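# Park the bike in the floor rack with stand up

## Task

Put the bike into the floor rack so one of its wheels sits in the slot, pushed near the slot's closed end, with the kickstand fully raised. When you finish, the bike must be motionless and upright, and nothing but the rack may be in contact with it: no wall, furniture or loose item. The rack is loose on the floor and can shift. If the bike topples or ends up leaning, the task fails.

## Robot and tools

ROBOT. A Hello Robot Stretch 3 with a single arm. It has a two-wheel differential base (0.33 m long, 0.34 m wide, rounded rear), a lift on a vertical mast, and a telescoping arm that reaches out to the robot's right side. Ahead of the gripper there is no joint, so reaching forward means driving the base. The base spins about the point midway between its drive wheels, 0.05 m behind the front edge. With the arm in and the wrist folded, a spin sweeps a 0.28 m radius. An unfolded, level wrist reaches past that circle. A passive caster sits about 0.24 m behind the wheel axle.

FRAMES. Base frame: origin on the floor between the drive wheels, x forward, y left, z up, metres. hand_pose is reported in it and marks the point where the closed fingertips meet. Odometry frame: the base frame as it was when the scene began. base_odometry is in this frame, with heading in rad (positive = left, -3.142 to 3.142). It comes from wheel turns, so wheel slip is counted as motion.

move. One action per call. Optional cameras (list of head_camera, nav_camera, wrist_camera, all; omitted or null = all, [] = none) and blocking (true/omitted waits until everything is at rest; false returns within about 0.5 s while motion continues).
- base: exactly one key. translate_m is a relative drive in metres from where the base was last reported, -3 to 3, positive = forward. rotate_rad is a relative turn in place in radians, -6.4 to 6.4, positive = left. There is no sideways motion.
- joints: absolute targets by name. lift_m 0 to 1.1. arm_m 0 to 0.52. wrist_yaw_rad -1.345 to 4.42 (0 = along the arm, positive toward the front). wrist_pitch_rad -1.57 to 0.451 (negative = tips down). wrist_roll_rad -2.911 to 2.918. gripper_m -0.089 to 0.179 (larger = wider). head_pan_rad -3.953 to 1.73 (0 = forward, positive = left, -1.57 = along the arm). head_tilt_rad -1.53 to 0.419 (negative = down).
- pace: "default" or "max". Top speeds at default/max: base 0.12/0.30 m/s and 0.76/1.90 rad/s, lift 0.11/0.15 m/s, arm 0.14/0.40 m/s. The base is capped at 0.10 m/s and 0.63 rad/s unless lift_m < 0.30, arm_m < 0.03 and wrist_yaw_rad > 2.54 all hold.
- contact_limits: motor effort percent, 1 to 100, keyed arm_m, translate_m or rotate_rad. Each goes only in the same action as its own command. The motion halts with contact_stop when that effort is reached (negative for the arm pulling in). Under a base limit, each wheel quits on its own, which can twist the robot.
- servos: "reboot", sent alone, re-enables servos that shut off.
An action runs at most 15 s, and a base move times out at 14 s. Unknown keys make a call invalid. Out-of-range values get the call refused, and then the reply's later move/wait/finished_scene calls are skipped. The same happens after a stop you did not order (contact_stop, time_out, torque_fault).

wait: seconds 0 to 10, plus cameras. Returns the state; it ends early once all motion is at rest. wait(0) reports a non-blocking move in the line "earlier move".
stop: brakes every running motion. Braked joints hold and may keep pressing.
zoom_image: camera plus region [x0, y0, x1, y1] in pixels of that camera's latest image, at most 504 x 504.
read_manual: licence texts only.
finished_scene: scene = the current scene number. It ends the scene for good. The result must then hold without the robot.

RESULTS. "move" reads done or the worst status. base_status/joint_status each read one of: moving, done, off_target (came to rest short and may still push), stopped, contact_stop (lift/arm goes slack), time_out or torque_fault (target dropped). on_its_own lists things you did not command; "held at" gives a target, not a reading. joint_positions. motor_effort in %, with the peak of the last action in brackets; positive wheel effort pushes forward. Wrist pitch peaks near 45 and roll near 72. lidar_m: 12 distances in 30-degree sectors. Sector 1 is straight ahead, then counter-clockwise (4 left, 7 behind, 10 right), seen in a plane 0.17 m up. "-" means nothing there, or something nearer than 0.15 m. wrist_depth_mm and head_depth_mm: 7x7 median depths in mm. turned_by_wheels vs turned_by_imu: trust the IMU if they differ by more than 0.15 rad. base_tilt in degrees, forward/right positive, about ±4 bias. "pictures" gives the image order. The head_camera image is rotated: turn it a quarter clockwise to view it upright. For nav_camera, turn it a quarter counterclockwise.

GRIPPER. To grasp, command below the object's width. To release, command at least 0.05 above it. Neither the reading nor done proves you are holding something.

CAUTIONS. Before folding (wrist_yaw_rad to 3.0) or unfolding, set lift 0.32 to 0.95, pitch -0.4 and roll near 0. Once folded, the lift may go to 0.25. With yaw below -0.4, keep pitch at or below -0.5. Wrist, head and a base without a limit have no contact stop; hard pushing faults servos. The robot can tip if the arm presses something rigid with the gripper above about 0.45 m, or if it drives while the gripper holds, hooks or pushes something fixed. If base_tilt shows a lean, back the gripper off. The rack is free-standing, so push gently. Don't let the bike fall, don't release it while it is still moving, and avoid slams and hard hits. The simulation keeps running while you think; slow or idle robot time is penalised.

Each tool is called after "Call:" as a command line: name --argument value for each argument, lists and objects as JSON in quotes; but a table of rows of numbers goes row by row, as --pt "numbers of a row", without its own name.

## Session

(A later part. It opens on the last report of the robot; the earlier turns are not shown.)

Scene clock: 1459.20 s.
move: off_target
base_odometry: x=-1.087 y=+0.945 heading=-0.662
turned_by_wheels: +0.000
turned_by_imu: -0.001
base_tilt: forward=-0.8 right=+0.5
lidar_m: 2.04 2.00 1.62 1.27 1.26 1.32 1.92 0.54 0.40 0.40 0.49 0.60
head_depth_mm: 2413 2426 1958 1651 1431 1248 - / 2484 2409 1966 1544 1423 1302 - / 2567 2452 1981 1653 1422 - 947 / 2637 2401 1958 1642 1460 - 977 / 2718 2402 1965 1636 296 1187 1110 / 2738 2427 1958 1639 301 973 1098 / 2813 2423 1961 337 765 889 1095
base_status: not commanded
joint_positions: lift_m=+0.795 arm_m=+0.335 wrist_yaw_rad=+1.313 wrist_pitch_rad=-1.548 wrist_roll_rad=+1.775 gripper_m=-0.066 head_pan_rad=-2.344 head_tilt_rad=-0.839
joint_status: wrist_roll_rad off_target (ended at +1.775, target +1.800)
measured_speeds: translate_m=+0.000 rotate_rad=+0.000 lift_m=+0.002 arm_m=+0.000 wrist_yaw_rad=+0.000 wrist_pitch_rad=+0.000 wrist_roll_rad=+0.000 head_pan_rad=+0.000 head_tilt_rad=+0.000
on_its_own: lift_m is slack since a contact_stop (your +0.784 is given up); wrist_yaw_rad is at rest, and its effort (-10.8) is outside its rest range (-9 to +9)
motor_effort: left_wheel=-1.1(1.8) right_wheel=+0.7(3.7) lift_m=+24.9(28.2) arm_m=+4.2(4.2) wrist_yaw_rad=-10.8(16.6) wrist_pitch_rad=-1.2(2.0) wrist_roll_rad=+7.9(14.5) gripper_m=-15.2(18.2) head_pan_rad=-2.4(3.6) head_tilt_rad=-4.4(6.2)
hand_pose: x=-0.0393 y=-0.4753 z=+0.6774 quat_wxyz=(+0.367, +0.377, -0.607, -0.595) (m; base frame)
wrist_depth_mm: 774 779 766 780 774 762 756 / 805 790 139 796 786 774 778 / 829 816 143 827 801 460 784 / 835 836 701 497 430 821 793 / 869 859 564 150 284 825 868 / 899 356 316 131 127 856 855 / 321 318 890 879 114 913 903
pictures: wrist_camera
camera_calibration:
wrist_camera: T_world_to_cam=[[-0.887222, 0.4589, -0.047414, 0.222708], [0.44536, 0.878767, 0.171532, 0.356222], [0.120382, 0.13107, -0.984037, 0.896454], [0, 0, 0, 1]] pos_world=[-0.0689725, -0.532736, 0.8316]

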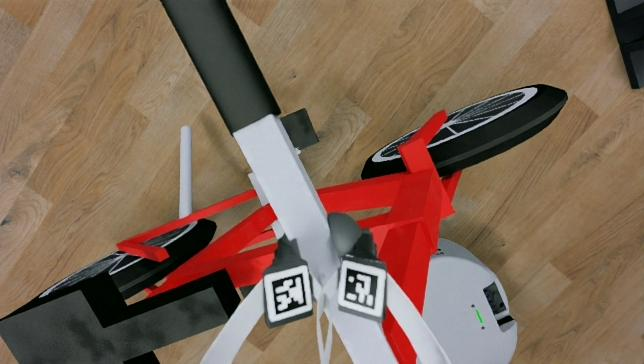

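Call:
move --joints '{"wrist_roll_rad": 1.5}' --cameras '[]'

Call:
move --base '{"translate_m": -0.08}' --cameras '["wrist_camera", "head_camera"]'

Call:
zoom_image --camera "wrist_camera" --region '[340, 0, 644, 200]'

Scene clock: 1471.00 s.
move: done
base_odometry: x=-1.087 y=+0.945 heading=-0.662
turned_by_wheels: +0.000
turned_by_imu: -0.001
base_tilt: forward=-0.9 right=+0.5
lidar_m: 2.04 2.00 1.63 1.27 1.25 1.32 1.93 0.53 0.40 0.40 0.50 0.60
head_depth_mm: 2444 2425 1980 1652 1434 1252 - / 2487 2417 1978 1547 1427 1294 - / 2528 2407 1952 1652 1423 - 945 / 2605 2383 1945 1644 1477 - 976 / 2715 2410 1951 1653 294 1186 1112 / 2777 2398 1959 1635 300 973 1094 / 2830 2392 1948 336 765 891 1096
base_status: not commanded
joint_positions: lift_m=+0.796 arm_m=+0.335 wrist_yaw_rad=+1.305 wrist_pitch_rad=-1.552 wrist_roll_rad=+1.500 gripper_m=-0.066 head_pan_rad=-2.344 head_tilt_rad=-0.839
joint_status: all done
measured_speeds: all 0
on_its_own: lift_m is slack since a contact_stop (your +0.784 is given up)
motor_effort: left_wheel=-0.6(1.4) right_wheel=+0.1(1.4) lift_m=+28.2(28.8) arm_m=+9.1(9.6) wrist_yaw_rad=-4.9(9.8) wrist_pitch_rad=-0.6(0.6) wrist_roll_rad=-0.3(7.5) gripper_m=-16.6(17.4) head_pan_rad=-2.9(3.1) head_tilt_rad=-3.1(6.2)
hand_pose: x=-0.0404 y=-0.4749 z=+0.6785 quat_wxyz=(+0.446, +0.452, -0.552, -0.541) (m; base frame)
wrist_depth_mm: 775 781 768 747 776 748 757 / 777 811 781 784 779 791 780 / 821 835 814 805 806 799 780 / 833 656 843 149 464 494 810 / 305 397 379 150 388 835 854 / 314 311 311 130 250 879 868 / 325 938 898 160 111 902 891
pictures: none
No camera images: "cameras" was empty.

Scene clock: 1472.90 s.
move: done
base_odometry: x=-1.150 y=+0.995 heading=-0.662
turned_by_wheels: +0.000
turned_by_imu: -0.001
base_tilt: forward=-0.8 right=+0.5
lidar_m: 2.12 2.07 1.58 1.23 1.22 1.28 1.87 0.53 0.40 0.40 0.49 0.60
head_depth_mm: 2358 2432 1969 1634 1435 1254 - / 2424 2421 1949 1538 1423 1302 - / 2502 2405 1960 1651 1422 - 946 / 2553 2407 1955 1653 1482 - 977 / 2642 2387 1951 1640 294 1187 1113 / 2715 2404 1962 1627 300 981 1097 / 2771 2381 1961 335 764 888 1095
base_status: done
joint_positions: lift_m=+0.796 arm_m=+0.335 wrist_yaw_rad=+1.305 wrist_pitch_rad=-1.552 wrist_roll_rad=+1.497 gripper_m=-0.066 head_pan_rad=-2.344 head_tilt_rad=-0.839
joint_status: not commanded
measured_speeds: all 0
on_its_own: lift_m is slack since a contact_stop (your +0.784 is given up)
motor_effort: left_wheel=-1.9(6.0) right_wheel=+0.4(9.0) lift_m=+28.9(29.2) arm_m=+12.0(12.9) wrist_yaw_rad=-4.4(5.0) wrist_pitch_rad=-0.6(4.1) wrist_roll_rad=+0.8(0.9) gripper_m=-16.9(17.9) head_pan_rad=-1.9(3.2) head_tilt_rad=-5.9(6.2)
hand_pose: x=-0.0403 y=-0.4750 z=+0.6786 quat_wxyz=(+0.446, +0.453, -0.551, -0.540) (m; base frame)
wrist_depth_mm: 781 761 775 771 763 745 776 / 812 802 795 776 796 795 790 / 823 827 799 151 813 808 813 / 841 832 808 149 466 484 802 / 319 411 381 151 359 850 864 / 313 312 327 130 248 857 868 / 323 898 922 160 111 887 876
pictures: head_camera (sideways), wrist_camera
camera_calibration:
head_camera: T_world_to_cam=[[0.569248, 0.512918, -0.642551, 0.860795], [0.670537, -0.741874, 0.00183776, -0.0066714], [-0.47575, -0.4319, -0.76624, 0.955249], [0, 0, 0, 1]] pos_world=[-0.0310726, -0.033894, 1.28507]
wrist_camera: T_world_to_cam=[[-0.977812, 0.204946, -0.0433705, 0.0946639], [0.195253, 0.966644, 0.165759, 0.391727], [0.0758955, 0.153613, -0.985212, 0.907376], [0, 0, 0, 1]] pos_world=[-0.0527879, -0.537446, 0.833131]

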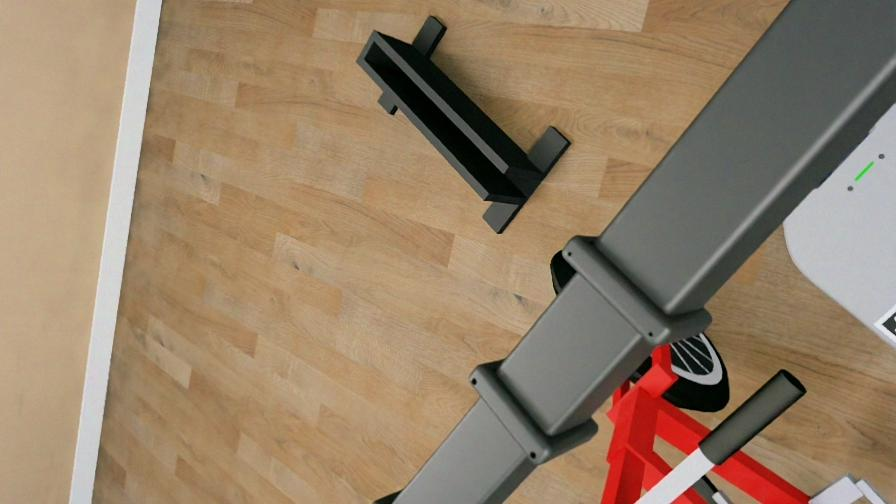

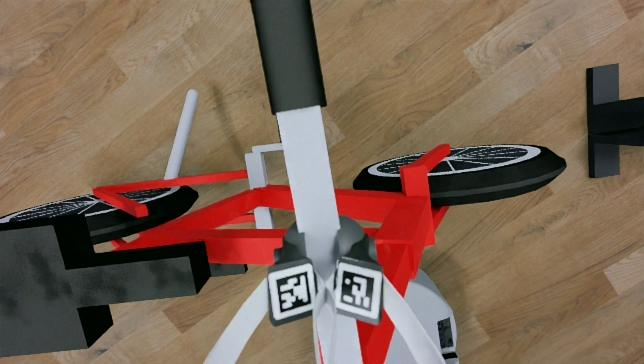

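Scaled by 1.658.

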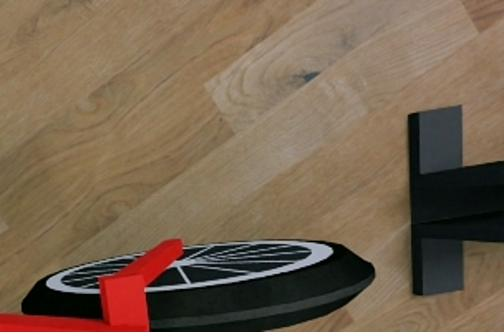

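Call:
move --joints '{"wrist_roll_rad": 0.8}' --cameras '[]'

Call:
move --base '{"translate_m": -0.07}' --joints '{"arm_m": 0.345}' --cameras '["wrist_camera", "head_camera"]'

Call:
zoom_image --camera "wrist_camera" --region '[340, 100, 644, 300]'

Scene clock: 1505.80 s.
move: done
base_odometry: x=-1.150 y=+0.995 heading=-0.662
turned_by_wheels: +0.000
turned_by_imu: -0.001
base_tilt: forward=-0.8 right=+0.5
lidar_m: 2.11 2.07 1.58 1.23 1.22 1.28 1.87 0.60 0.38 2.59 0.48 0.59
head_depth_mm: 2346 2442 1974 1646 1429 1259 - / 2440 2428 1968 1548 1423 1299 - / 2489 2422 1971 1642 1425 - 948 / 2553 2389 1954 1647 1457 - 977 / 2663 2382 1969 1641 297 1188 1115 / 2727 2409 1938 1640 304 1049 1111 / 2765 2393 1934 340 736 931 1083
base_status: not commanded
joint_positions: lift_m=+0.794 arm_m=+0.335 wrist_yaw_rad=+1.294 wrist_pitch_rad=-1.546 wrist_roll_rad=+0.815 gripper_m=-0.066 head_pan_rad=-2.344 head_tilt_rad=-0.839
joint_status: all done
measured_speeds: translate_m=+0.000 rotate_rad=+0.000 lift_m=-0.002 arm_m=+0.000 wrist_yaw_rad=+0.000 wrist_pitch_rad=+0.000 wrist_roll_rad=+0.000 head_pan_rad=+0.000 head_tilt_rad=+0.000
on_its_own: lift_m is slack since a contact_stop (your +0.784 is given up)
motor_effort: left_wheel=-1.3(2.4) right_wheel=+1.5(1.9) lift_m=+30.8(33.5) arm_m=+11.0(12.8) wrist_yaw_rad=+5.7(6.0) wrist_pitch_rad=-1.7(2.8) wrist_roll_rad=-4.9(8.8) gripper_m=-16.3(17.5) head_pan_rad=-2.3(3.3) head_tilt_rad=-4.5(6.7)
hand_pose: x=-0.0388 y=-0.4753 z=+0.6755 quat_wxyz=(+0.602, +0.606, -0.375, -0.359) (m; base frame)
wrist_depth_mm: 277 763 764 757 745 759 755 / 278 488 783 782 773 767 776 / 285 294 604 607 774 782 788 / 853 291 351 152 832 808 817 / 866 872 860 154 483 833 835 / 886 865 864 130 500 877 863 / 903 904 95 164 887 881 818
pictures: none
No camera images: "cameras" was empty.

Scene clock: 1507.60 s.
move: done
base_odometry: x=-1.206 y=+1.038 heading=-0.662
turned_by_wheels: +0.000
turned_by_imu: -0.001
base_tilt: forward=-0.8 right=+0.5
lidar_m: 2.18 2.13 1.54 1.20 1.19 1.25 1.82 2.61 0.39 2.62 0.48 0.59
head_depth_mm: 2283 2417 1956 1622 1425 1257 - / 2360 2394 1971 1548 1424 1297 - / 2425 2408 1967 1637 1395 - 946 / 2486 2401 1954 1646 1450 - 974 / 2582 2409 1969 1640 300 1190 1118 / 2665 2406 1950 1644 305 1187 1117 / 2737 2402 1956 342 633 938 1081
base_status: done
joint_positions: lift_m=+0.792 arm_m=+0.345 wrist_yaw_rad=+1.295 wrist_pitch_rad=-1.554 wrist_roll_rad=+0.811 gripper_m=-0.066 head_pan_rad=-2.344 head_tilt_rad=-0.839
joint_status: all done
measured_speeds: all 0
on_its_own: lift_m is slack since a contact_stop (your +0.784 is given up)
motor_effort: left_wheel=-4.3(6.4) right_wheel=+3.2(6.9) lift_m=+28.5(32.4) arm_m=+10.0(14.1) wrist_yaw_rad=+4.9(6.0) wrist_pitch_rad=-0.1(4.6) wrist_roll_rad=-4.0(5.4) gripper_m=-16.5(18.1) head_pan_rad=-1.8(3.4) head_tilt_rad=-5.4(6.7)
hand_pose: x=-0.0408 y=-0.4847 z=+0.6739 quat_wxyz=(+0.604, +0.606, -0.371, -0.360) (m; base frame)
wrist_depth_mm: 581 773 757 749 760 752 746 / 275 492 793 153 773 750 784 / 283 309 603 150 801 795 804 / 832 289 345 152 815 832 820 / 878 845 852 154 484 812 868 / 899 872 859 130 859 836 877 / 912 911 94 158 894 876 805
pictures: head_camera (sideways), wrist_camera
camera_calibration:
head_camera: T_world_to_cam=[[0.569248, 0.512918, -0.642551, 0.860795], [0.670537, -0.741874, 0.00183775, -0.00667139], [-0.475749, -0.4319, -0.766241, 0.955249], [0, 0, 0, 1]] pos_world=[-0.0310726, -0.033894, 1.28507]
wrist_camera: T_world_to_cam=[[-0.891261, -0.452023, -0.0364506, -0.223565], [-0.451826, 0.87824, 0.156678, 0.338911], [-0.0388095, 0.15611, -0.986977, 0.90202], [0, 0, 0, 1]] pos_world=[-0.0111187, -0.539516, 0.829024]

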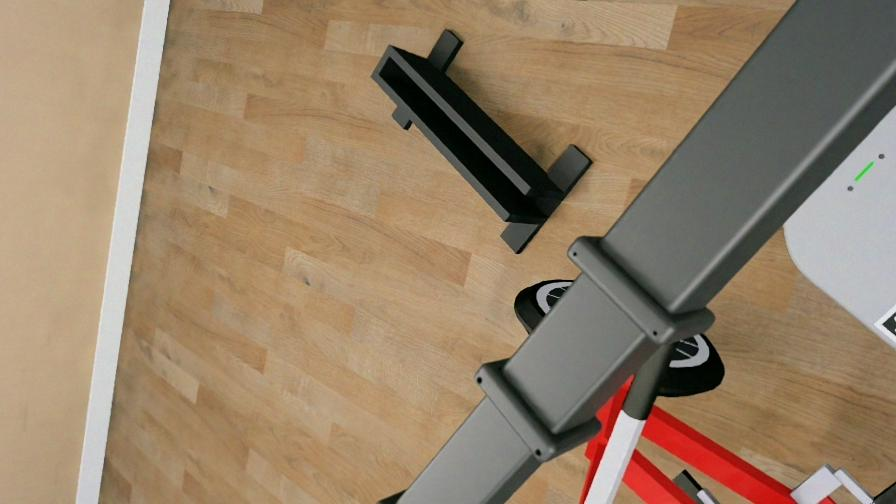

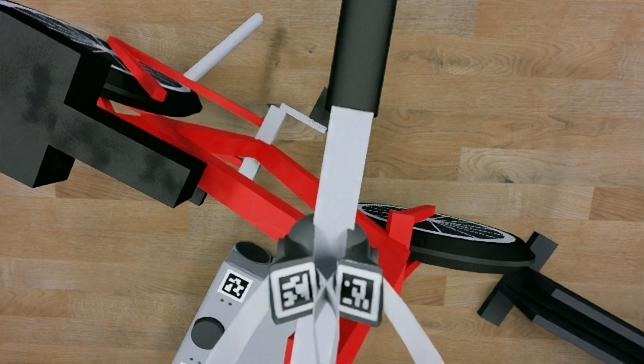

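Scaled by 1.658.

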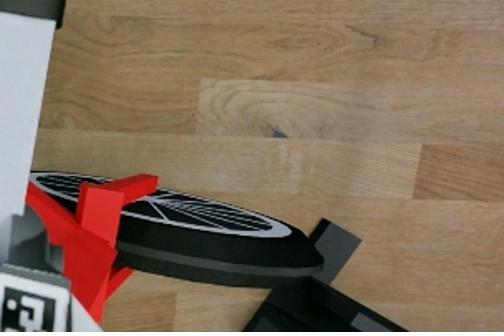

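Call:
move --joints '{"wrist_roll_rad": 1.95}' --cameras '["wrist_camera", "head_camera"]'

Call:
zoom_image --camera "wrist_camera" --region '[340, 0, 644, 200]'

Scene clock: 1522.13 s.
move: off_target
base_odometry: x=-1.206 y=+1.038 heading=-0.662
turned_by_wheels: +0.000
turned_by_imu: -0.001
base_tilt: forward=-0.9 right=+0.5
lidar_m: 2.17 2.13 1.54 1.20 1.19 1.25 1.82 0.51 0.43 0.43 0.50 0.60
head_depth_mm: 2286 2447 1966 1618 1425 1253 - / 2368 2406 1953 1546 1423 1299 - / 2432 2413 1979 1655 1395 - 962 / 2502 2412 1950 1656 1451 - 974 / 2601 2397 1966 1647 296 1211 1116 / 2636 2402 1956 1645 296 1090 1110 / 2767 2411 1964 332 1367 893 1063
base_status: not commanded
joint_positions: lift_m=+0.800 arm_m=+0.345 wrist_yaw_rad=+1.311 wrist_pitch_rad=-1.555 wrist_roll_rad=+1.929 gripper_m=-0.066 head_pan_rad=-2.344 head_tilt_rad=-0.839
joint_status: wrist_roll_rad off_target (ended at +1.929, target +1.950)
measured_speeds: translate_m=+0.000 rotate_rad=+0.000 lift_m=+0.002 arm_m=+0.000 wrist_yaw_rad=+0.000 wrist_pitch_rad=+0.000 wrist_roll_rad=+0.000 head_pan_rad=+0.000 head_tilt_rad=+0.000
on_its_own: lift_m is slack since a contact_stop (your +0.784 is given up)
motor_effort: left_wheel=-0.6(4.6) right_wheel=+0.2(5.1) lift_m=+26.2(29.5) arm_m=+2.4(5.7) wrist_yaw_rad=-8.9(19.2) wrist_pitch_rad=+0.0(2.3) wrist_roll_rad=+6.7(17.9) gripper_m=-15.7(17.6) head_pan_rad=-2.5(3.2) head_tilt_rad=-4.4(6.4)
hand_pose: x=-0.0410 y=-0.4848 z=+0.6822 quat_wxyz=(+0.320, +0.328, -0.632, -0.624) (m; base frame)
wrist_depth_mm: 784 779 127 766 772 770 768 / 791 784 131 813 794 792 791 / 830 816 138 801 488 485 816 / 851 833 853 161 433 832 843 / 895 875 712 148 286 829 840 / 871 877 429 130 125 - 854 / 925 345 324 164 163 - 907
pictures: head_camera (sideways), wrist_camera
camera_calibration:
head_camera: T_world_to_cam=[[0.569248, 0.512918, -0.642551, 0.860795], [0.670537, -0.741874, 0.00183776, -0.0066714], [-0.475749, -0.4319, -0.76624, 0.955249], [0, 0, 0, 1]] pos_world=[-0.0310726, -0.033894, 1.28507]
wrist_camera: T_world_to_cam=[[-0.805921, 0.590656, -0.0402053, 0.288106], [0.576675, 0.79858, 0.172383, 0.330421], [0.133926, 0.115742, -0.984209, 0.895895], [0, 0, 0, 1]] pos_world=[-0.078339, -0.537732, 0.836372]

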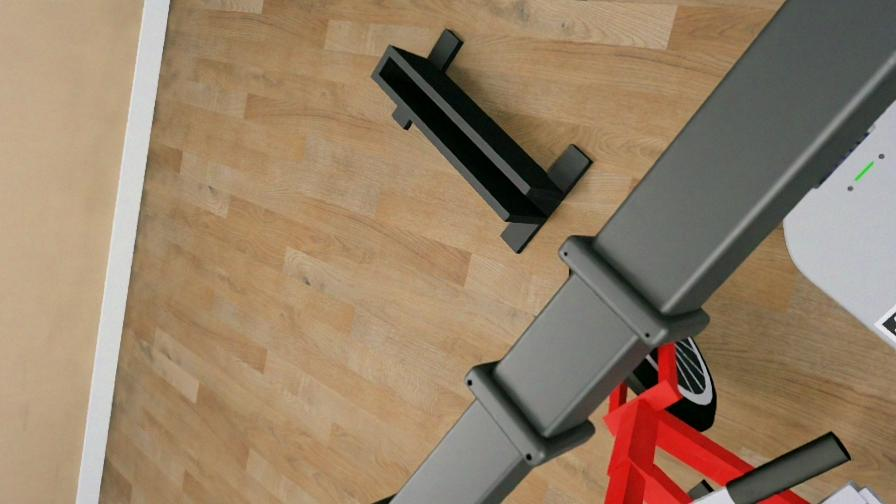

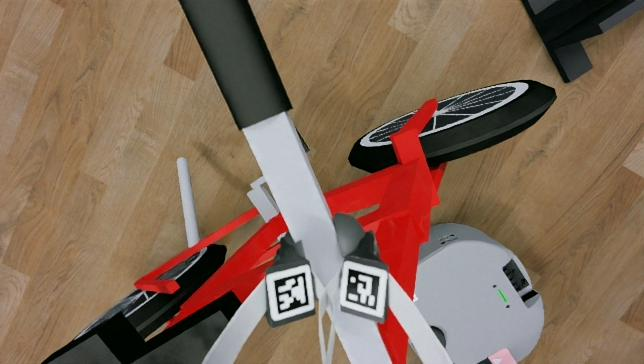

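Scaled by 1.658.

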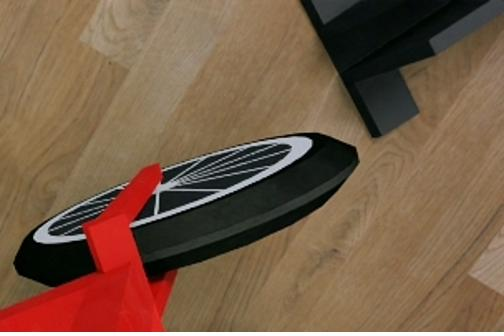

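Call:
move --joints '{"wrist_roll_rad": 0.95}' --cameras '["wrist_camera"]'

Call:
zoom_image --camera "wrist_camera" --region '[340, 100, 644, 300]'

Scene clock: 1538.80 s.
move: done
base_odometry: x=-1.206 y=+1.038 heading=-0.662
turned_by_wheels: +0.000
turned_by_imu: -0.001
base_tilt: forward=-0.7 right=+0.5
lidar_m: 2.18 2.13 1.54 1.20 1.19 1.26 1.82 0.57 0.41 0.41 0.49 0.59
head_depth_mm: 2293 2418 1983 1609 1432 1255 - / 2368 2419 1969 1545 1426 1296 - / 2446 2432 1962 1663 1399 - 960 / 2493 2397 1965 1653 1446 - 977 / 2609 2395 1953 1648 297 1190 1117 / 2675 2401 1962 1658 297 983 1111 / 2740 2387 1939 332 807 913 1081
base_status: not commanded
joint_positions: lift_m=+0.799 arm_m=+0.345 wrist_yaw_rad=+1.292 wrist_pitch_rad=-1.546 wrist_roll_rad=+0.967 gripper_m=-0.066 head_pan_rad=-2.344 head_tilt_rad=-0.839
joint_status: all done
measured_speeds: translate_m=+0.000 rotate_rad=+0.000 lift_m=-0.001 arm_m=+0.000 wrist_yaw_rad=+0.000 wrist_pitch_rad=+0.000 wrist_roll_rad=+0.000 head_pan_rad=+0.000 head_tilt_rad=+0.000
on_its_own: lift_m is slack since a contact_stop (your +0.784 is given up)
motor_effort: left_wheel=-0.8(1.2) right_wheel=+2.7(2.8) lift_m=+30.3(34.1) arm_m=-5.6(5.9) wrist_yaw_rad=+7.9(9.8) wrist_pitch_rad=-1.7(5.0) wrist_roll_rad=-5.6(11.2) gripper_m=-16.9(18.1) head_pan_rad=-2.1(3.3) head_tilt_rad=-4.4(7.2)
hand_pose: x=-0.0387 y=-0.4853 z=+0.6814 quat_wxyz=(+0.572, +0.577, -0.421, -0.404) (m; base frame)
wrist_depth_mm: 785 775 771 779 136 772 751 / 318 786 781 792 768 784 792 / 293 501 828 605 796 800 803 / 299 299 518 150 833 827 817 / 874 863 860 152 440 842 828 / 915 894 875 130 883 867 754 / 923 919 179 162 874 918 904
pictures: wrist_camera
camera_calibration:
wrist_camera: T_world_to_cam=[[-0.951122, -0.305485, -0.0452283, -0.146855], [-0.308782, 0.93864, 0.153653, 0.376063], [-0.0044857, 0.160109, -0.987089, 0.912933], [0, 0, 0, 1]] pos_world=[-0.0194605, -0.544018, 0.836721]

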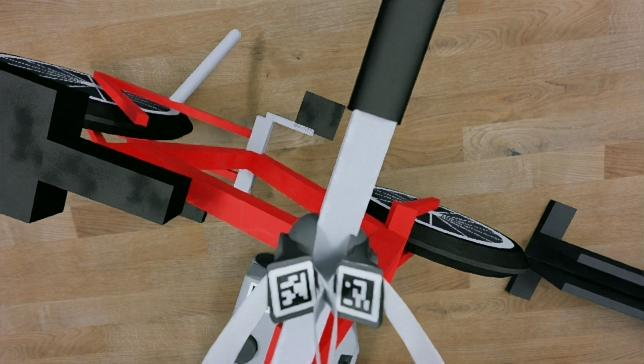

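Scaled by 1.658.

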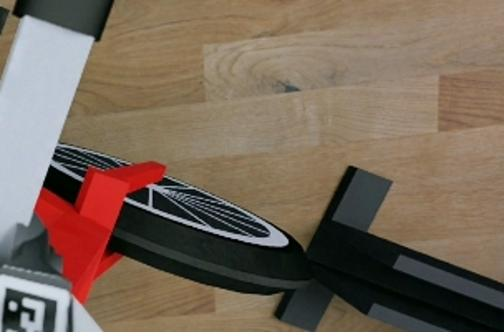

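Call:
move --base '{"translate_m": -0.07}' --cameras '["wrist_camera", "head_camera"]'

Call:
zoom_image --camera "wrist_camera" --region '[340, 100, 644, 300]'

Scene clock: 1561.20 s.
move: done
base_odometry: x=-1.261 y=+1.081 heading=-0.662
turned_by_wheels: +0.000
turned_by_imu: -0.001
base_tilt: forward=-0.7 right=+0.6
lidar_m: 2.25 2.19 1.50 1.17 1.16 1.22 1.77 0.59 0.41 0.41 0.49 0.59
head_depth_mm: 2240 2424 1975 1652 1429 1266 - / 2305 2426 1972 1551 1422 1295 - / 2359 2408 1961 1650 1375 - 962 / 2426 2411 1956 1634 1392 - 976 / 2513 2408 1970 1645 293 1198 1110 / 2582 2405 1957 1641 298 975 1115 / 2697 2427 1951 334 769 920 1095
base_status: done
joint_positions: lift_m=+0.798 arm_m=+0.345 wrist_yaw_rad=+1.293 wrist_pitch_rad=-1.552 wrist_roll_rad=+0.964 gripper_m=-0.066 head_pan_rad=-2.344 head_tilt_rad=-0.839
joint_status: not commanded
measured_speeds: all 0
on_its_own: lift_m is slack since a contact_stop (your +0.784 is given up)
motor_effort: left_wheel=-3.8(6.5) right_wheel=+3.7(7.2) lift_m=+28.2(32.5) arm_m=-10.0(12.4) wrist_yaw_rad=+5.7(7.8) wrist_pitch_rad=-0.5(5.1) wrist_roll_rad=-4.9(6.0) gripper_m=-16.3(17.9) head_pan_rad=-1.8(3.7) head_tilt_rad=-3.8(6.6)
hand_pose: x=-0.0403 y=-0.4848 z=+0.6798 quat_wxyz=(+0.573, +0.577, -0.417, -0.405) (m; base frame)
wrist_depth_mm: 790 773 762 793 140 764 753 / 607 793 786 784 785 781 794 / 289 503 805 596 803 823 792 / 295 295 487 150 827 827 830 / 861 879 838 153 433 823 842 / 897 891 860 130 874 866 814 / 916 917 741 162 891 900 886
pictures: head_camera (sideways), wrist_camera
camera_calibration:
head_camera: T_world_to_cam=[[0.569248, 0.512918, -0.642551, 0.860795], [0.670537, -0.741874, 0.00183776, -0.0066714], [-0.475749, -0.4319, -0.76624, 0.955249], [0, 0, 0, 1]] pos_world=[-0.0310726, -0.033894, 1.28507]
wrist_camera: T_world_to_cam=[[-0.949993, -0.309738, -0.0396926, -0.154129], [-0.312058, 0.936952, 0.157294, 0.371938], [-0.0115298, 0.161814, -0.986754, 0.911621], [0, 0, 0, 1]] pos_world=[-0.0198445, -0.543741, 0.834924]

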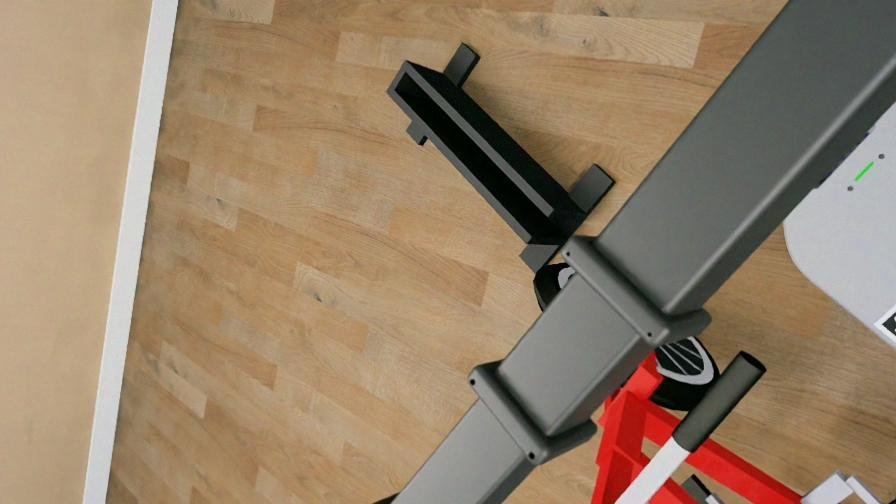

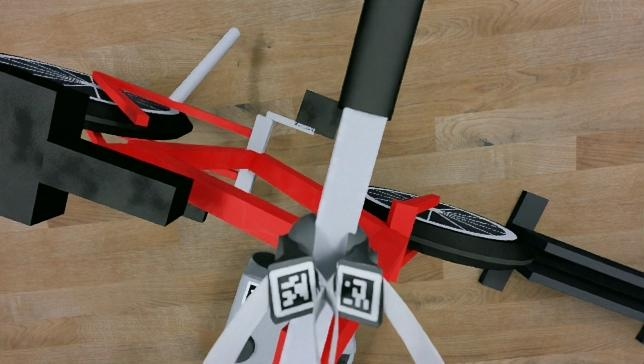

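Scaled by 1.658.

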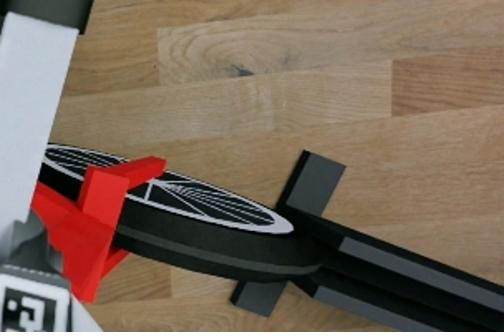

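Call:
zoom_image --camera "wrist_camera" --region '[470, 180, 620, 300]'

Scaled by 3.360.

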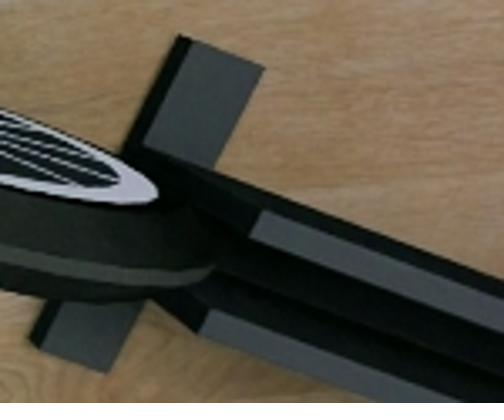

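Call:
move --joints '{"wrist_roll_rad": 1.55}' --cameras '["wrist_camera"]'

Call:
zoom_image --camera "wrist_camera" --region '[340, 50, 644, 250]'

Scene clock: 1587.50 s.
move: done
base_odometry: x=-1.261 y=+1.081 heading=-0.662
turned_by_wheels: +0.000
turned_by_imu: -0.001
base_tilt: forward=-0.7 right=+0.5
lidar_m: 2.23 2.19 1.50 1.17 1.16 1.22 1.77 0.56 0.41 0.41 0.49 0.59
head_depth_mm: 2250 2436 1961 1650 1429 1246 - / 2307 2408 1962 1555 1419 1298 - / 2357 2430 1965 1657 1377 - 963 / 2460 2411 1951 1637 1397 - 977 / 2508 2405 1952 1648 293 1197 1114 / 2616 2406 1953 1645 299 989 1098 / 2684 2388 1959 334 793 900 1082
base_status: not commanded
joint_positions: lift_m=+0.797 arm_m=+0.345 wrist_yaw_rad=+1.304 wrist_pitch_rad=-1.549 wrist_roll_rad=+1.532 gripper_m=-0.066 head_pan_rad=-2.344 head_tilt_rad=-0.839
joint_status: all done
measured_speeds: all 0
on_its_own: lift_m is slack since a contact_stop (your +0.784 is given up)
motor_effort: left_wheel=-2.6(4.9) right_wheel=+2.0(4.3) lift_m=+28.4(29.7) arm_m=-3.0(5.1) wrist_yaw_rad=-3.5(6.3) wrist_pitch_rad=-1.2(1.4) wrist_roll_rad=+5.9(7.1) gripper_m=-16.5(18.0) head_pan_rad=-2.7(3.0) head_tilt_rad=-4.5(6.2)
hand_pose: x=-0.0395 y=-0.4852 z=+0.6795 quat_wxyz=(+0.436, +0.444, -0.560, -0.547) (m; base frame)
wrist_depth_mm: 787 784 135 741 762 773 769 / 800 782 809 785 785 791 782 / 810 816 806 818 796 797 681 / 846 834 832 149 434 801 811 / 337 543 474 151 348 841 857 / 318 315 315 130 236 873 858 / 325 910 927 161 110 871 905
pictures: wrist_camera
camera_calibration:
wrist_camera: T_world_to_cam=[[-0.969758, 0.239568, -0.046664, 0.116934], [0.228943, 0.959136, 0.166263, 0.398615], [0.0845884, 0.150552, -0.984977, 0.908483], [0, 0, 0, 1]] pos_world=[-0.0547092, -0.547113, 0.834016]

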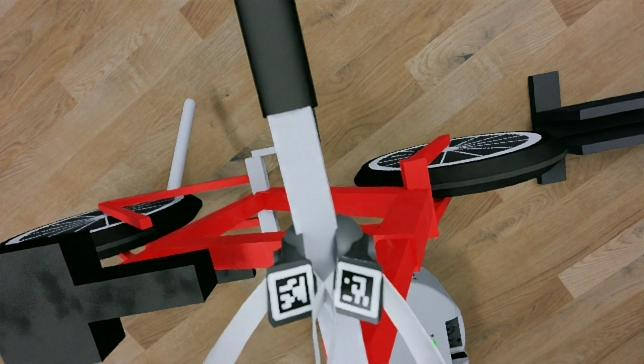

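Scaled by 1.658.

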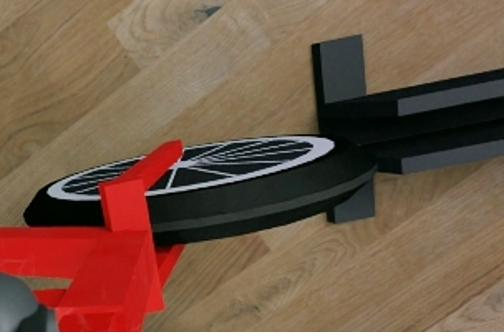

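Call:
zoom_image --camera "wrist_camera" --region '[500, 60, 644, 200]'

Scaled by 3.500.

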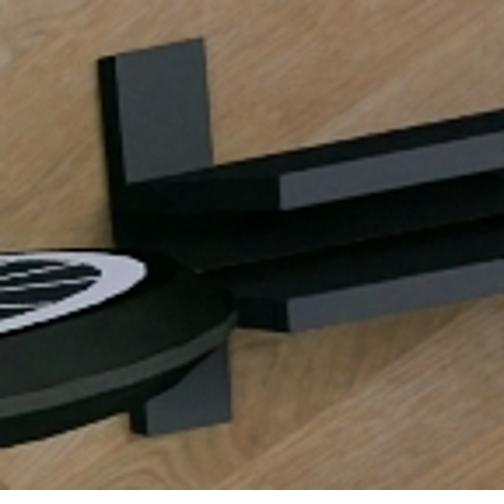

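Call:
move --joints '{"wrist_roll_rad": 1.42}' --cameras '[]'

Call:
move --base '{"translate_m": -0.05}' --cameras '["wrist_camera", "head_camera"]'

Call:
zoom_image --camera "wrist_camera" --region '[480, 60, 644, 220]'

Scene clock: 1609.13 s.
move: done
base_odometry: x=-1.261 y=+1.081 heading=-0.662
turned_by_wheels: +0.000
turned_by_imu: -0.001
base_tilt: forward=-0.8 right=+0.5
lidar_m: 2.24 2.20 1.50 1.17 1.16 1.22 1.77 0.57 0.41 0.41 0.49 0.59
head_depth_mm: 2273 2417 1963 1653 1428 1249 - / 2322 2418 1964 1556 1428 1298 - / 2366 2406 1964 1645 1377 - 963 / 2449 2397 1945 1645 1400 - 975 / 2506 2394 1959 1649 293 1184 1117 / 2586 2398 1974 1651 299 987 1105 / 2684 2394 1947 334 790 908 1080
base_status: not commanded
joint_positions: lift_m=+0.797 arm_m=+0.345 wrist_yaw_rad=+1.304 wrist_pitch_rad=-1.548 wrist_roll_rad=+1.422 gripper_m=-0.066 head_pan_rad=-2.344 head_tilt_rad=-0.839
joint_status: all done
measured_speeds: all 0
on_its_own: lift_m is slack since a contact_stop (your +0.784 is given up)
motor_effort: left_wheel=-2.7(3.0) right_wheel=+2.0(2.9) lift_m=+27.6(29.1) arm_m=+3.4(3.5) wrist_yaw_rad=-3.5(3.9) wrist_pitch_rad=-1.2(1.5) wrist_roll_rad=-1.1(4.6) gripper_m=-15.7(18.7) head_pan_rad=-2.9(3.5) head_tilt_rad=-4.3(6.5)
hand_pose: x=-0.0393 y=-0.4852 z=+0.6795 quat_wxyz=(+0.466, +0.474, -0.535, -0.522) (m; base frame)
wrist_depth_mm: 780 793 749 762 762 769 772 / 810 807 819 770 771 780 779 / 820 814 821 145 806 797 783 / 823 650 623 148 443 477 809 / 311 379 368 151 410 834 809 / 311 313 337 130 300 858 855 / 331 926 906 160 183 908 891
pictures: none
No camera images: "cameras" was empty.

Scene clock: 1610.83 s.
move: done
base_odometry: x=-1.300 y=+1.111 heading=-0.662
turned_by_wheels: +0.000
turned_by_imu: -0.001
base_tilt: forward=-0.8 right=+0.6
lidar_m: 2.29 2.24 1.47 1.15 1.14 1.20 1.74 0.57 0.41 0.41 0.49 0.59
head_depth_mm: 2165 2375 1970 1649 1432 1254 - / 2281 2415 1956 1542 1428 1308 - / 2348 2424 1954 1650 1400 - 963 / 2376 2410 1961 1653 1330 - 975 / 2478 2402 1957 1640 293 1188 1114 / 2558 2414 1947 1659 299 978 1110 / 2609 2401 1956 335 793 917 1081
base_status: done
joint_positions: lift_m=+0.797 arm_m=+0.345 wrist_yaw_rad=+1.304 wrist_pitch_rad=-1.552 wrist_roll_rad=+1.419 gripper_m=-0.066 head_pan_rad=-2.344 head_tilt_rad=-0.839
joint_status: not commanded
measured_speeds: all 0
on_its_own: lift_m is slack since a contact_stop (your +0.784 is given up)
motor_effort: left_wheel=-4.0(5.5) right_wheel=+2.9(9.2) lift_m=+27.8(28.9) arm_m=+5.5(6.7) wrist_yaw_rad=-3.0(4.0) wrist_pitch_rad=-0.5(4.5) wrist_roll_rad=+0.0(1.3) gripper_m=-16.8(17.7) head_pan_rad=-3.0(3.8) head_tilt_rad=-4.8(6.4)
hand_pose: x=-0.0403 y=-0.4849 z=+0.6795 quat_wxyz=(+0.467, +0.474, -0.533, -0.522) (m; base frame)
wrist_depth_mm: 790 772 761 771 767 757 761 / 799 793 774 789 774 771 786 / 798 823 829 145 801 790 805 / 837 650 623 149 448 480 817 / 306 379 370 150 366 849 850 / 311 312 335 131 300 873 837 / 331 900 895 161 182 906 874
pictures: head_camera (sideways), wrist_camera
camera_calibration:
head_camera: T_world_to_cam=[[0.569248, 0.512918, -0.642551, 0.860795], [0.670537, -0.741874, 0.00183776, -0.0066714], [-0.47575, -0.4319, -0.76624, 0.955249], [0, 0, 0, 1]] pos_world=[-0.0310726, -0.033894, 1.28507]
wrist_camera: T_world_to_cam=[[-0.990768, 0.128542, -0.043085, 0.0589737], [0.119877, 0.979082, 0.164402, 0.405133], [0.0633163, 0.15772, -0.985452, 0.911526], [0, 0, 0, 1]] pos_world=[-0.0478512, -0.548004, 0.834201]

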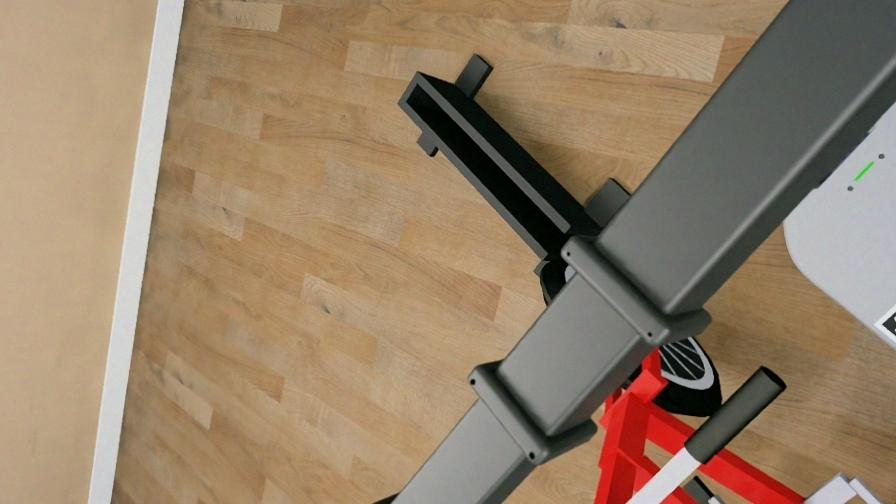

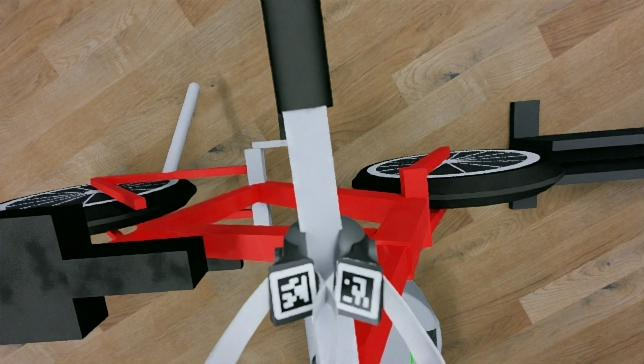

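Scaled by 3.073.

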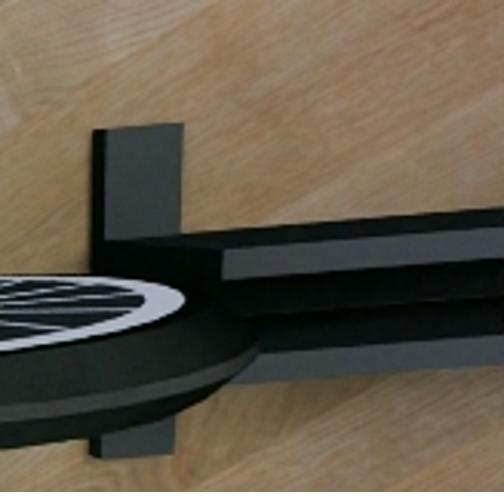

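Call:
move --base '{"translate_m": -0.04}' --cameras '["wrist_camera", "head_camera"]'

Call:
zoom_image --camera "wrist_camera" --region '[480, 60, 644, 220]'

Scene clock: 1621.43 s.
move: done
base_odometry: x=-1.332 y=+1.136 heading=-0.663
turned_by_wheels: +0.000
turned_by_imu: -0.001
base_tilt: forward=-0.8 right=+0.5
lidar_m: 2.32 2.28 1.43 1.14 1.12 1.18 1.71 0.57 0.41 0.41 0.49 0.58
head_depth_mm: 2178 2317 1971 1660 1429 1260 - / 2236 2411 1961 1558 1422 1300 - / 2291 2410 1957 1643 1396 - 958 / 2360 2426 1950 1659 1321 - 974 / 2430 2414 1946 1646 293 1192 1111 / 2503 2414 1939 1652 299 977 1112 / 2615 2388 1956 335 792 916 1085
base_status: done
joint_positions: lift_m=+0.797 arm_m=+0.345 wrist_yaw_rad=+1.304 wrist_pitch_rad=-1.549 wrist_roll_rad=+1.418 gripper_m=-0.066 head_pan_rad=-2.344 head_tilt_rad=-0.839
joint_status: not commanded
measured_speeds: all 0
on_its_own: lift_m is slack since a contact_stop (your +0.784 is given up)
motor_effort: left_wheel=-3.4(6.4) right_wheel=+4.1(8.6) lift_m=+27.6(29.3) arm_m=+11.1(12.9) wrist_yaw_rad=-3.1(4.2) wrist_pitch_rad=-1.0(5.0) wrist_roll_rad=+0.4(0.6) gripper_m=-16.5(18.0) head_pan_rad=-2.1(4.1) head_tilt_rad=-3.6(6.5)
hand_pose: x=-0.0396 y=-0.4852 z=+0.6795 quat_wxyz=(+0.467, +0.474, -0.534, -0.521) (m; base frame)
wrist_depth_mm: 779 787 762 775 773 763 773 / 792 772 792 772 795 790 775 / 808 806 808 145 817 784 804 / 842 639 643 149 465 478 803 / 311 378 372 151 403 831 833 / 315 314 335 130 298 863 847 / 327 926 913 162 182 885 871
pictures: head_camera (sideways), wrist_camera
camera_calibration:
head_camera: T_world_to_cam=[[0.569248, 0.512918, -0.642551, 0.860795], [0.670537, -0.741874, 0.00183775, -0.00667139], [-0.475749, -0.4319, -0.766241, 0.955249], [0, 0, 0, 1]] pos_world=[-0.0310726, -0.033894, 1.28507]
wrist_camera: T_world_to_cam=[[-0.990727, 0.127874, -0.0459266, 0.0613119], [0.118795, 0.979285, 0.16398, 0.405608], [0.0659439, 0.157003, -0.985394, 0.911177], [0, 0, 0, 1]] pos_world=[-0.0475274, -0.548103, 0.834173]

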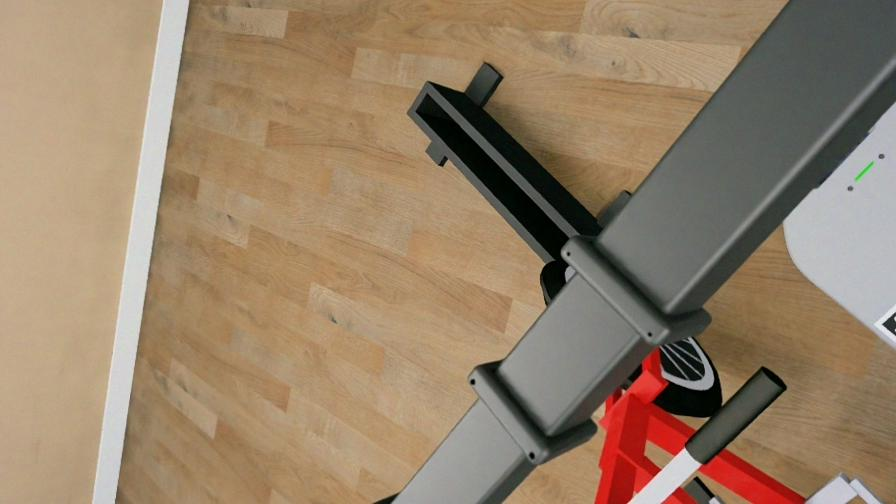

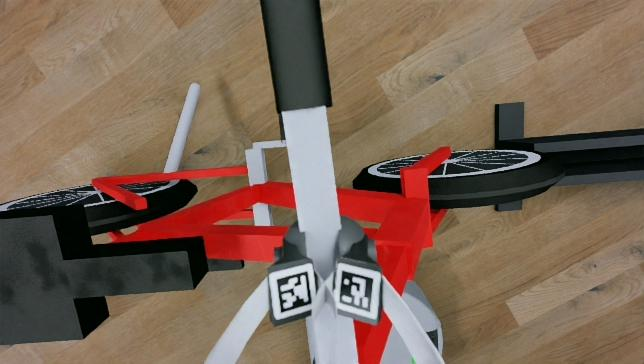

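Scaled by 3.073.

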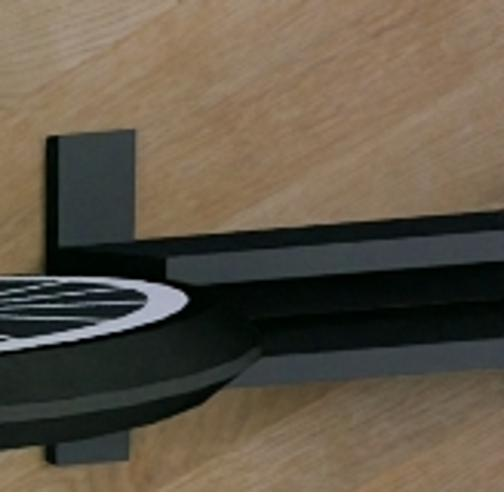

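Call:
move --base '{"translate_m": -0.04}' --cameras '["wrist_camera", "head_camera"]'

Call:
zoom_image --camera "wrist_camera" --region '[480, 60, 644, 220]'

Scene clock: 1630.90 s.
move: done
base_odometry: x=-1.363 y=+1.161 heading=-0.663
turned_by_wheels: +0.000
turned_by_imu: -0.001
base_tilt: forward=-0.8 right=+0.5
lidar_m: 2.35 2.31 1.42 1.11 1.10 1.16 1.69 0.57 0.41 0.41 0.49 0.58
head_depth_mm: 2140 2344 1962 1651 1425 1259 - / 2199 2372 1962 1556 1422 1303 - / 2253 2406 1969 1646 1395 - 965 / 2322 2402 1949 1649 1339 - 978 / 2408 2382 1961 1638 293 1193 1113 / 2468 2404 1953 1648 299 989 1111 / 2537 2399 1959 335 795 914 1076
base_status: done
joint_positions: lift_m=+0.798 arm_m=+0.345 wrist_yaw_rad=+1.304 wrist_pitch_rad=-1.550 wrist_roll_rad=+1.418 gripper_m=-0.066 head_pan_rad=-2.344 head_tilt_rad=-0.839
joint_status: not commanded
measured_speeds: all 0
on_its_own: lift_m is slack since a contact_stop (your +0.784 is given up)
motor_effort: left_wheel=-3.1(6.0) right_wheel=+1.7(8.4) lift_m=+28.1(29.4) arm_m=+6.6(9.1) wrist_yaw_rad=-3.4(4.0) wrist_pitch_rad=-0.9(4.7) wrist_roll_rad=+0.1(0.7) gripper_m=-15.9(17.2) head_pan_rad=-2.1(3.4) head_tilt_rad=-6.0(6.2)
hand_pose: x=-0.0399 y=-0.4851 z=+0.6796 quat_wxyz=(+0.467, +0.474, -0.534, -0.522) (m; base frame)
wrist_depth_mm: 768 779 774 757 778 752 756 / 790 812 803 147 782 773 778 / 802 825 809 144 810 793 785 / 835 652 632 147 452 479 834 / 309 377 370 152 363 861 831 / 314 313 340 130 299 879 864 / 330 924 902 161 182 885 899
pictures: head_camera (sideways), wrist_camera
camera_calibration:
head_camera: T_world_to_cam=[[0.569248, 0.512918, -0.642551, 0.860795], [0.670537, -0.741874, 0.00183776, -0.00667141], [-0.47575, -0.4319, -0.76624, 0.955249], [0, 0, 0, 1]] pos_world=[-0.0310726, -0.033894, 1.28507]
wrist_camera: T_world_to_cam=[[-0.990776, 0.127881, -0.0448163, 0.0602783], [0.118967, 0.979237, 0.164141, 0.405426], [0.0648762, 0.157295, -0.985418, 0.911391], [0, 0, 0, 1]] pos_world=[-0.0476375, -0.548073, 0.834257]

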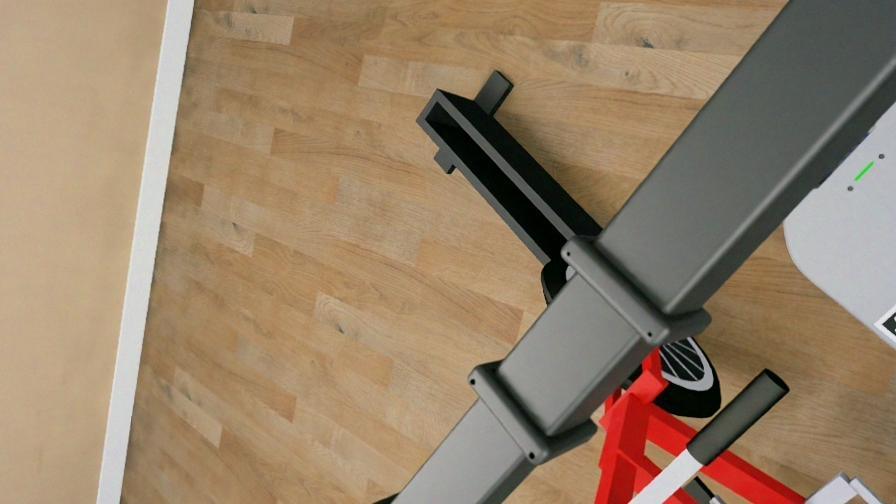

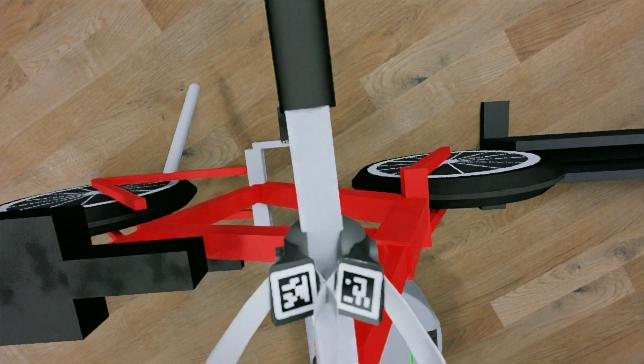

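Scaled by 3.073.

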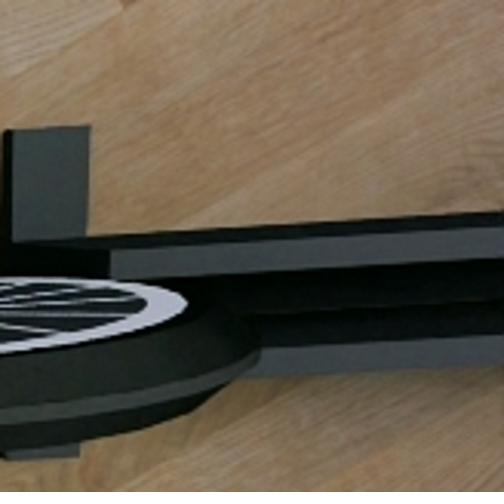

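Call:
move --base '{"translate_m": -0.06}' --cameras '["wrist_camera", "head_camera"]'

Call:
zoom_image --camera "wrist_camera" --region '[440, 60, 644, 220]'

Scene clock: 1643.10 s.
move: done
base_odometry: x=-1.411 y=+1.197 heading=-0.663
turned_by_wheels: +0.000
turned_by_imu: -0.001
base_tilt: forward=-0.9 right=+0.5
lidar_m: 2.42 2.37 1.42 1.09 1.08 1.13 1.65 0.57 0.41 0.42 0.49 0.58
head_depth_mm: 2089 2320 1960 1646 1433 1258 - / 2125 2334 1961 1644 1424 1300 - / 2216 2394 1949 1643 1401 - 960 / 2252 2430 1947 1652 1330 - 975 / 2346 2410 1952 1652 293 1202 1117 / 2426 2414 1945 1635 299 987 1114 / 2487 2394 1960 334 794 911 1078
base_status: done
joint_positions: lift_m=+0.798 arm_m=+0.345 wrist_yaw_rad=+1.304 wrist_pitch_rad=-1.554 wrist_roll_rad=+1.418 gripper_m=-0.066 head_pan_rad=-2.344 head_tilt_rad=-0.839
joint_status: not commanded
measured_speeds: all 0
on_its_own: lift_m is slack since a contact_stop (your +0.784 is given up)
motor_effort: left_wheel=-3.1(6.2) right_wheel=+0.1(10.4) lift_m=+28.0(29.4) arm_m=+1.9(4.1) wrist_yaw_rad=-3.5(4.2) wrist_pitch_rad=-0.1(5.6) wrist_roll_rad=+0.5(0.7) gripper_m=-16.0(18.2) head_pan_rad=-2.6(3.5) head_tilt_rad=-4.2(6.5)
hand_pose: x=-0.0409 y=-0.4848 z=+0.6797 quat_wxyz=(+0.468, +0.473, -0.532, -0.523) (m; base frame)
wrist_depth_mm: 763 769 779 749 755 766 733 / 804 811 783 144 793 776 788 / 832 806 818 144 826 810 799 / 848 653 620 147 479 495 826 / 312 383 368 151 366 849 838 / 312 312 343 130 313 880 861 / 329 917 908 161 188 889 904
pictures: head_camera (sideways), wrist_camera
camera_calibration:
head_camera: T_world_to_cam=[[0.569248, 0.512918, -0.642551, 0.860795], [0.670537, -0.741874, 0.00183776, -0.00667141], [-0.47575, -0.4319, -0.76624, 0.955249], [0, 0, 0, 1]] pos_world=[-0.0310726, -0.033894, 1.28507]
wrist_camera: T_world_to_cam=[[-0.990935, 0.127929, -0.0410208, 0.056745], [0.11958, 0.97907, 0.164689, 0.404844], [0.0612308, 0.15829, -0.985492, 0.911872], [0, 0, 0, 1]] pos_world=[-0.0480152, -0.54797, 0.834297]

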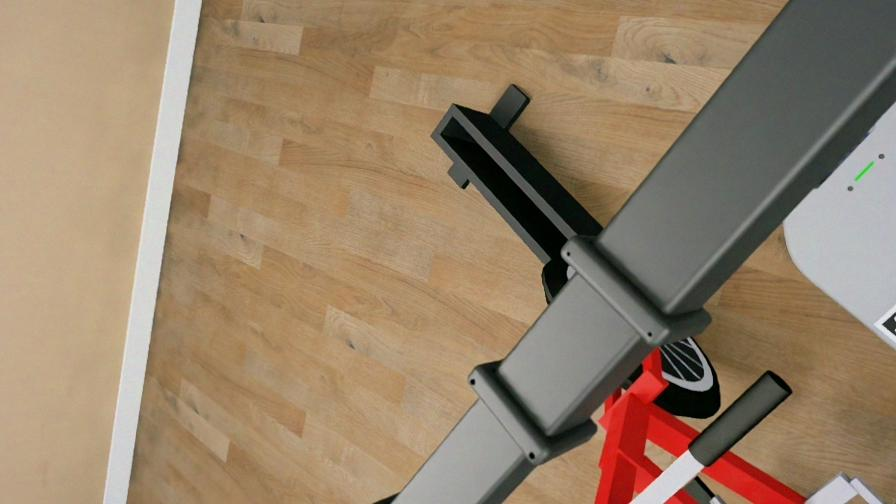

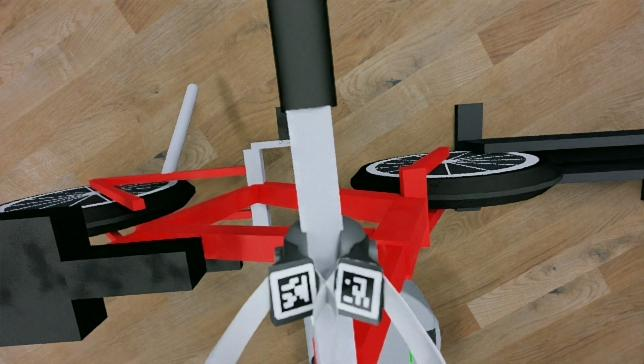

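Scaled by 2.471.

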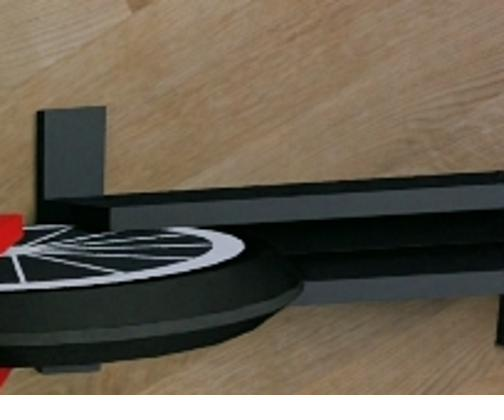

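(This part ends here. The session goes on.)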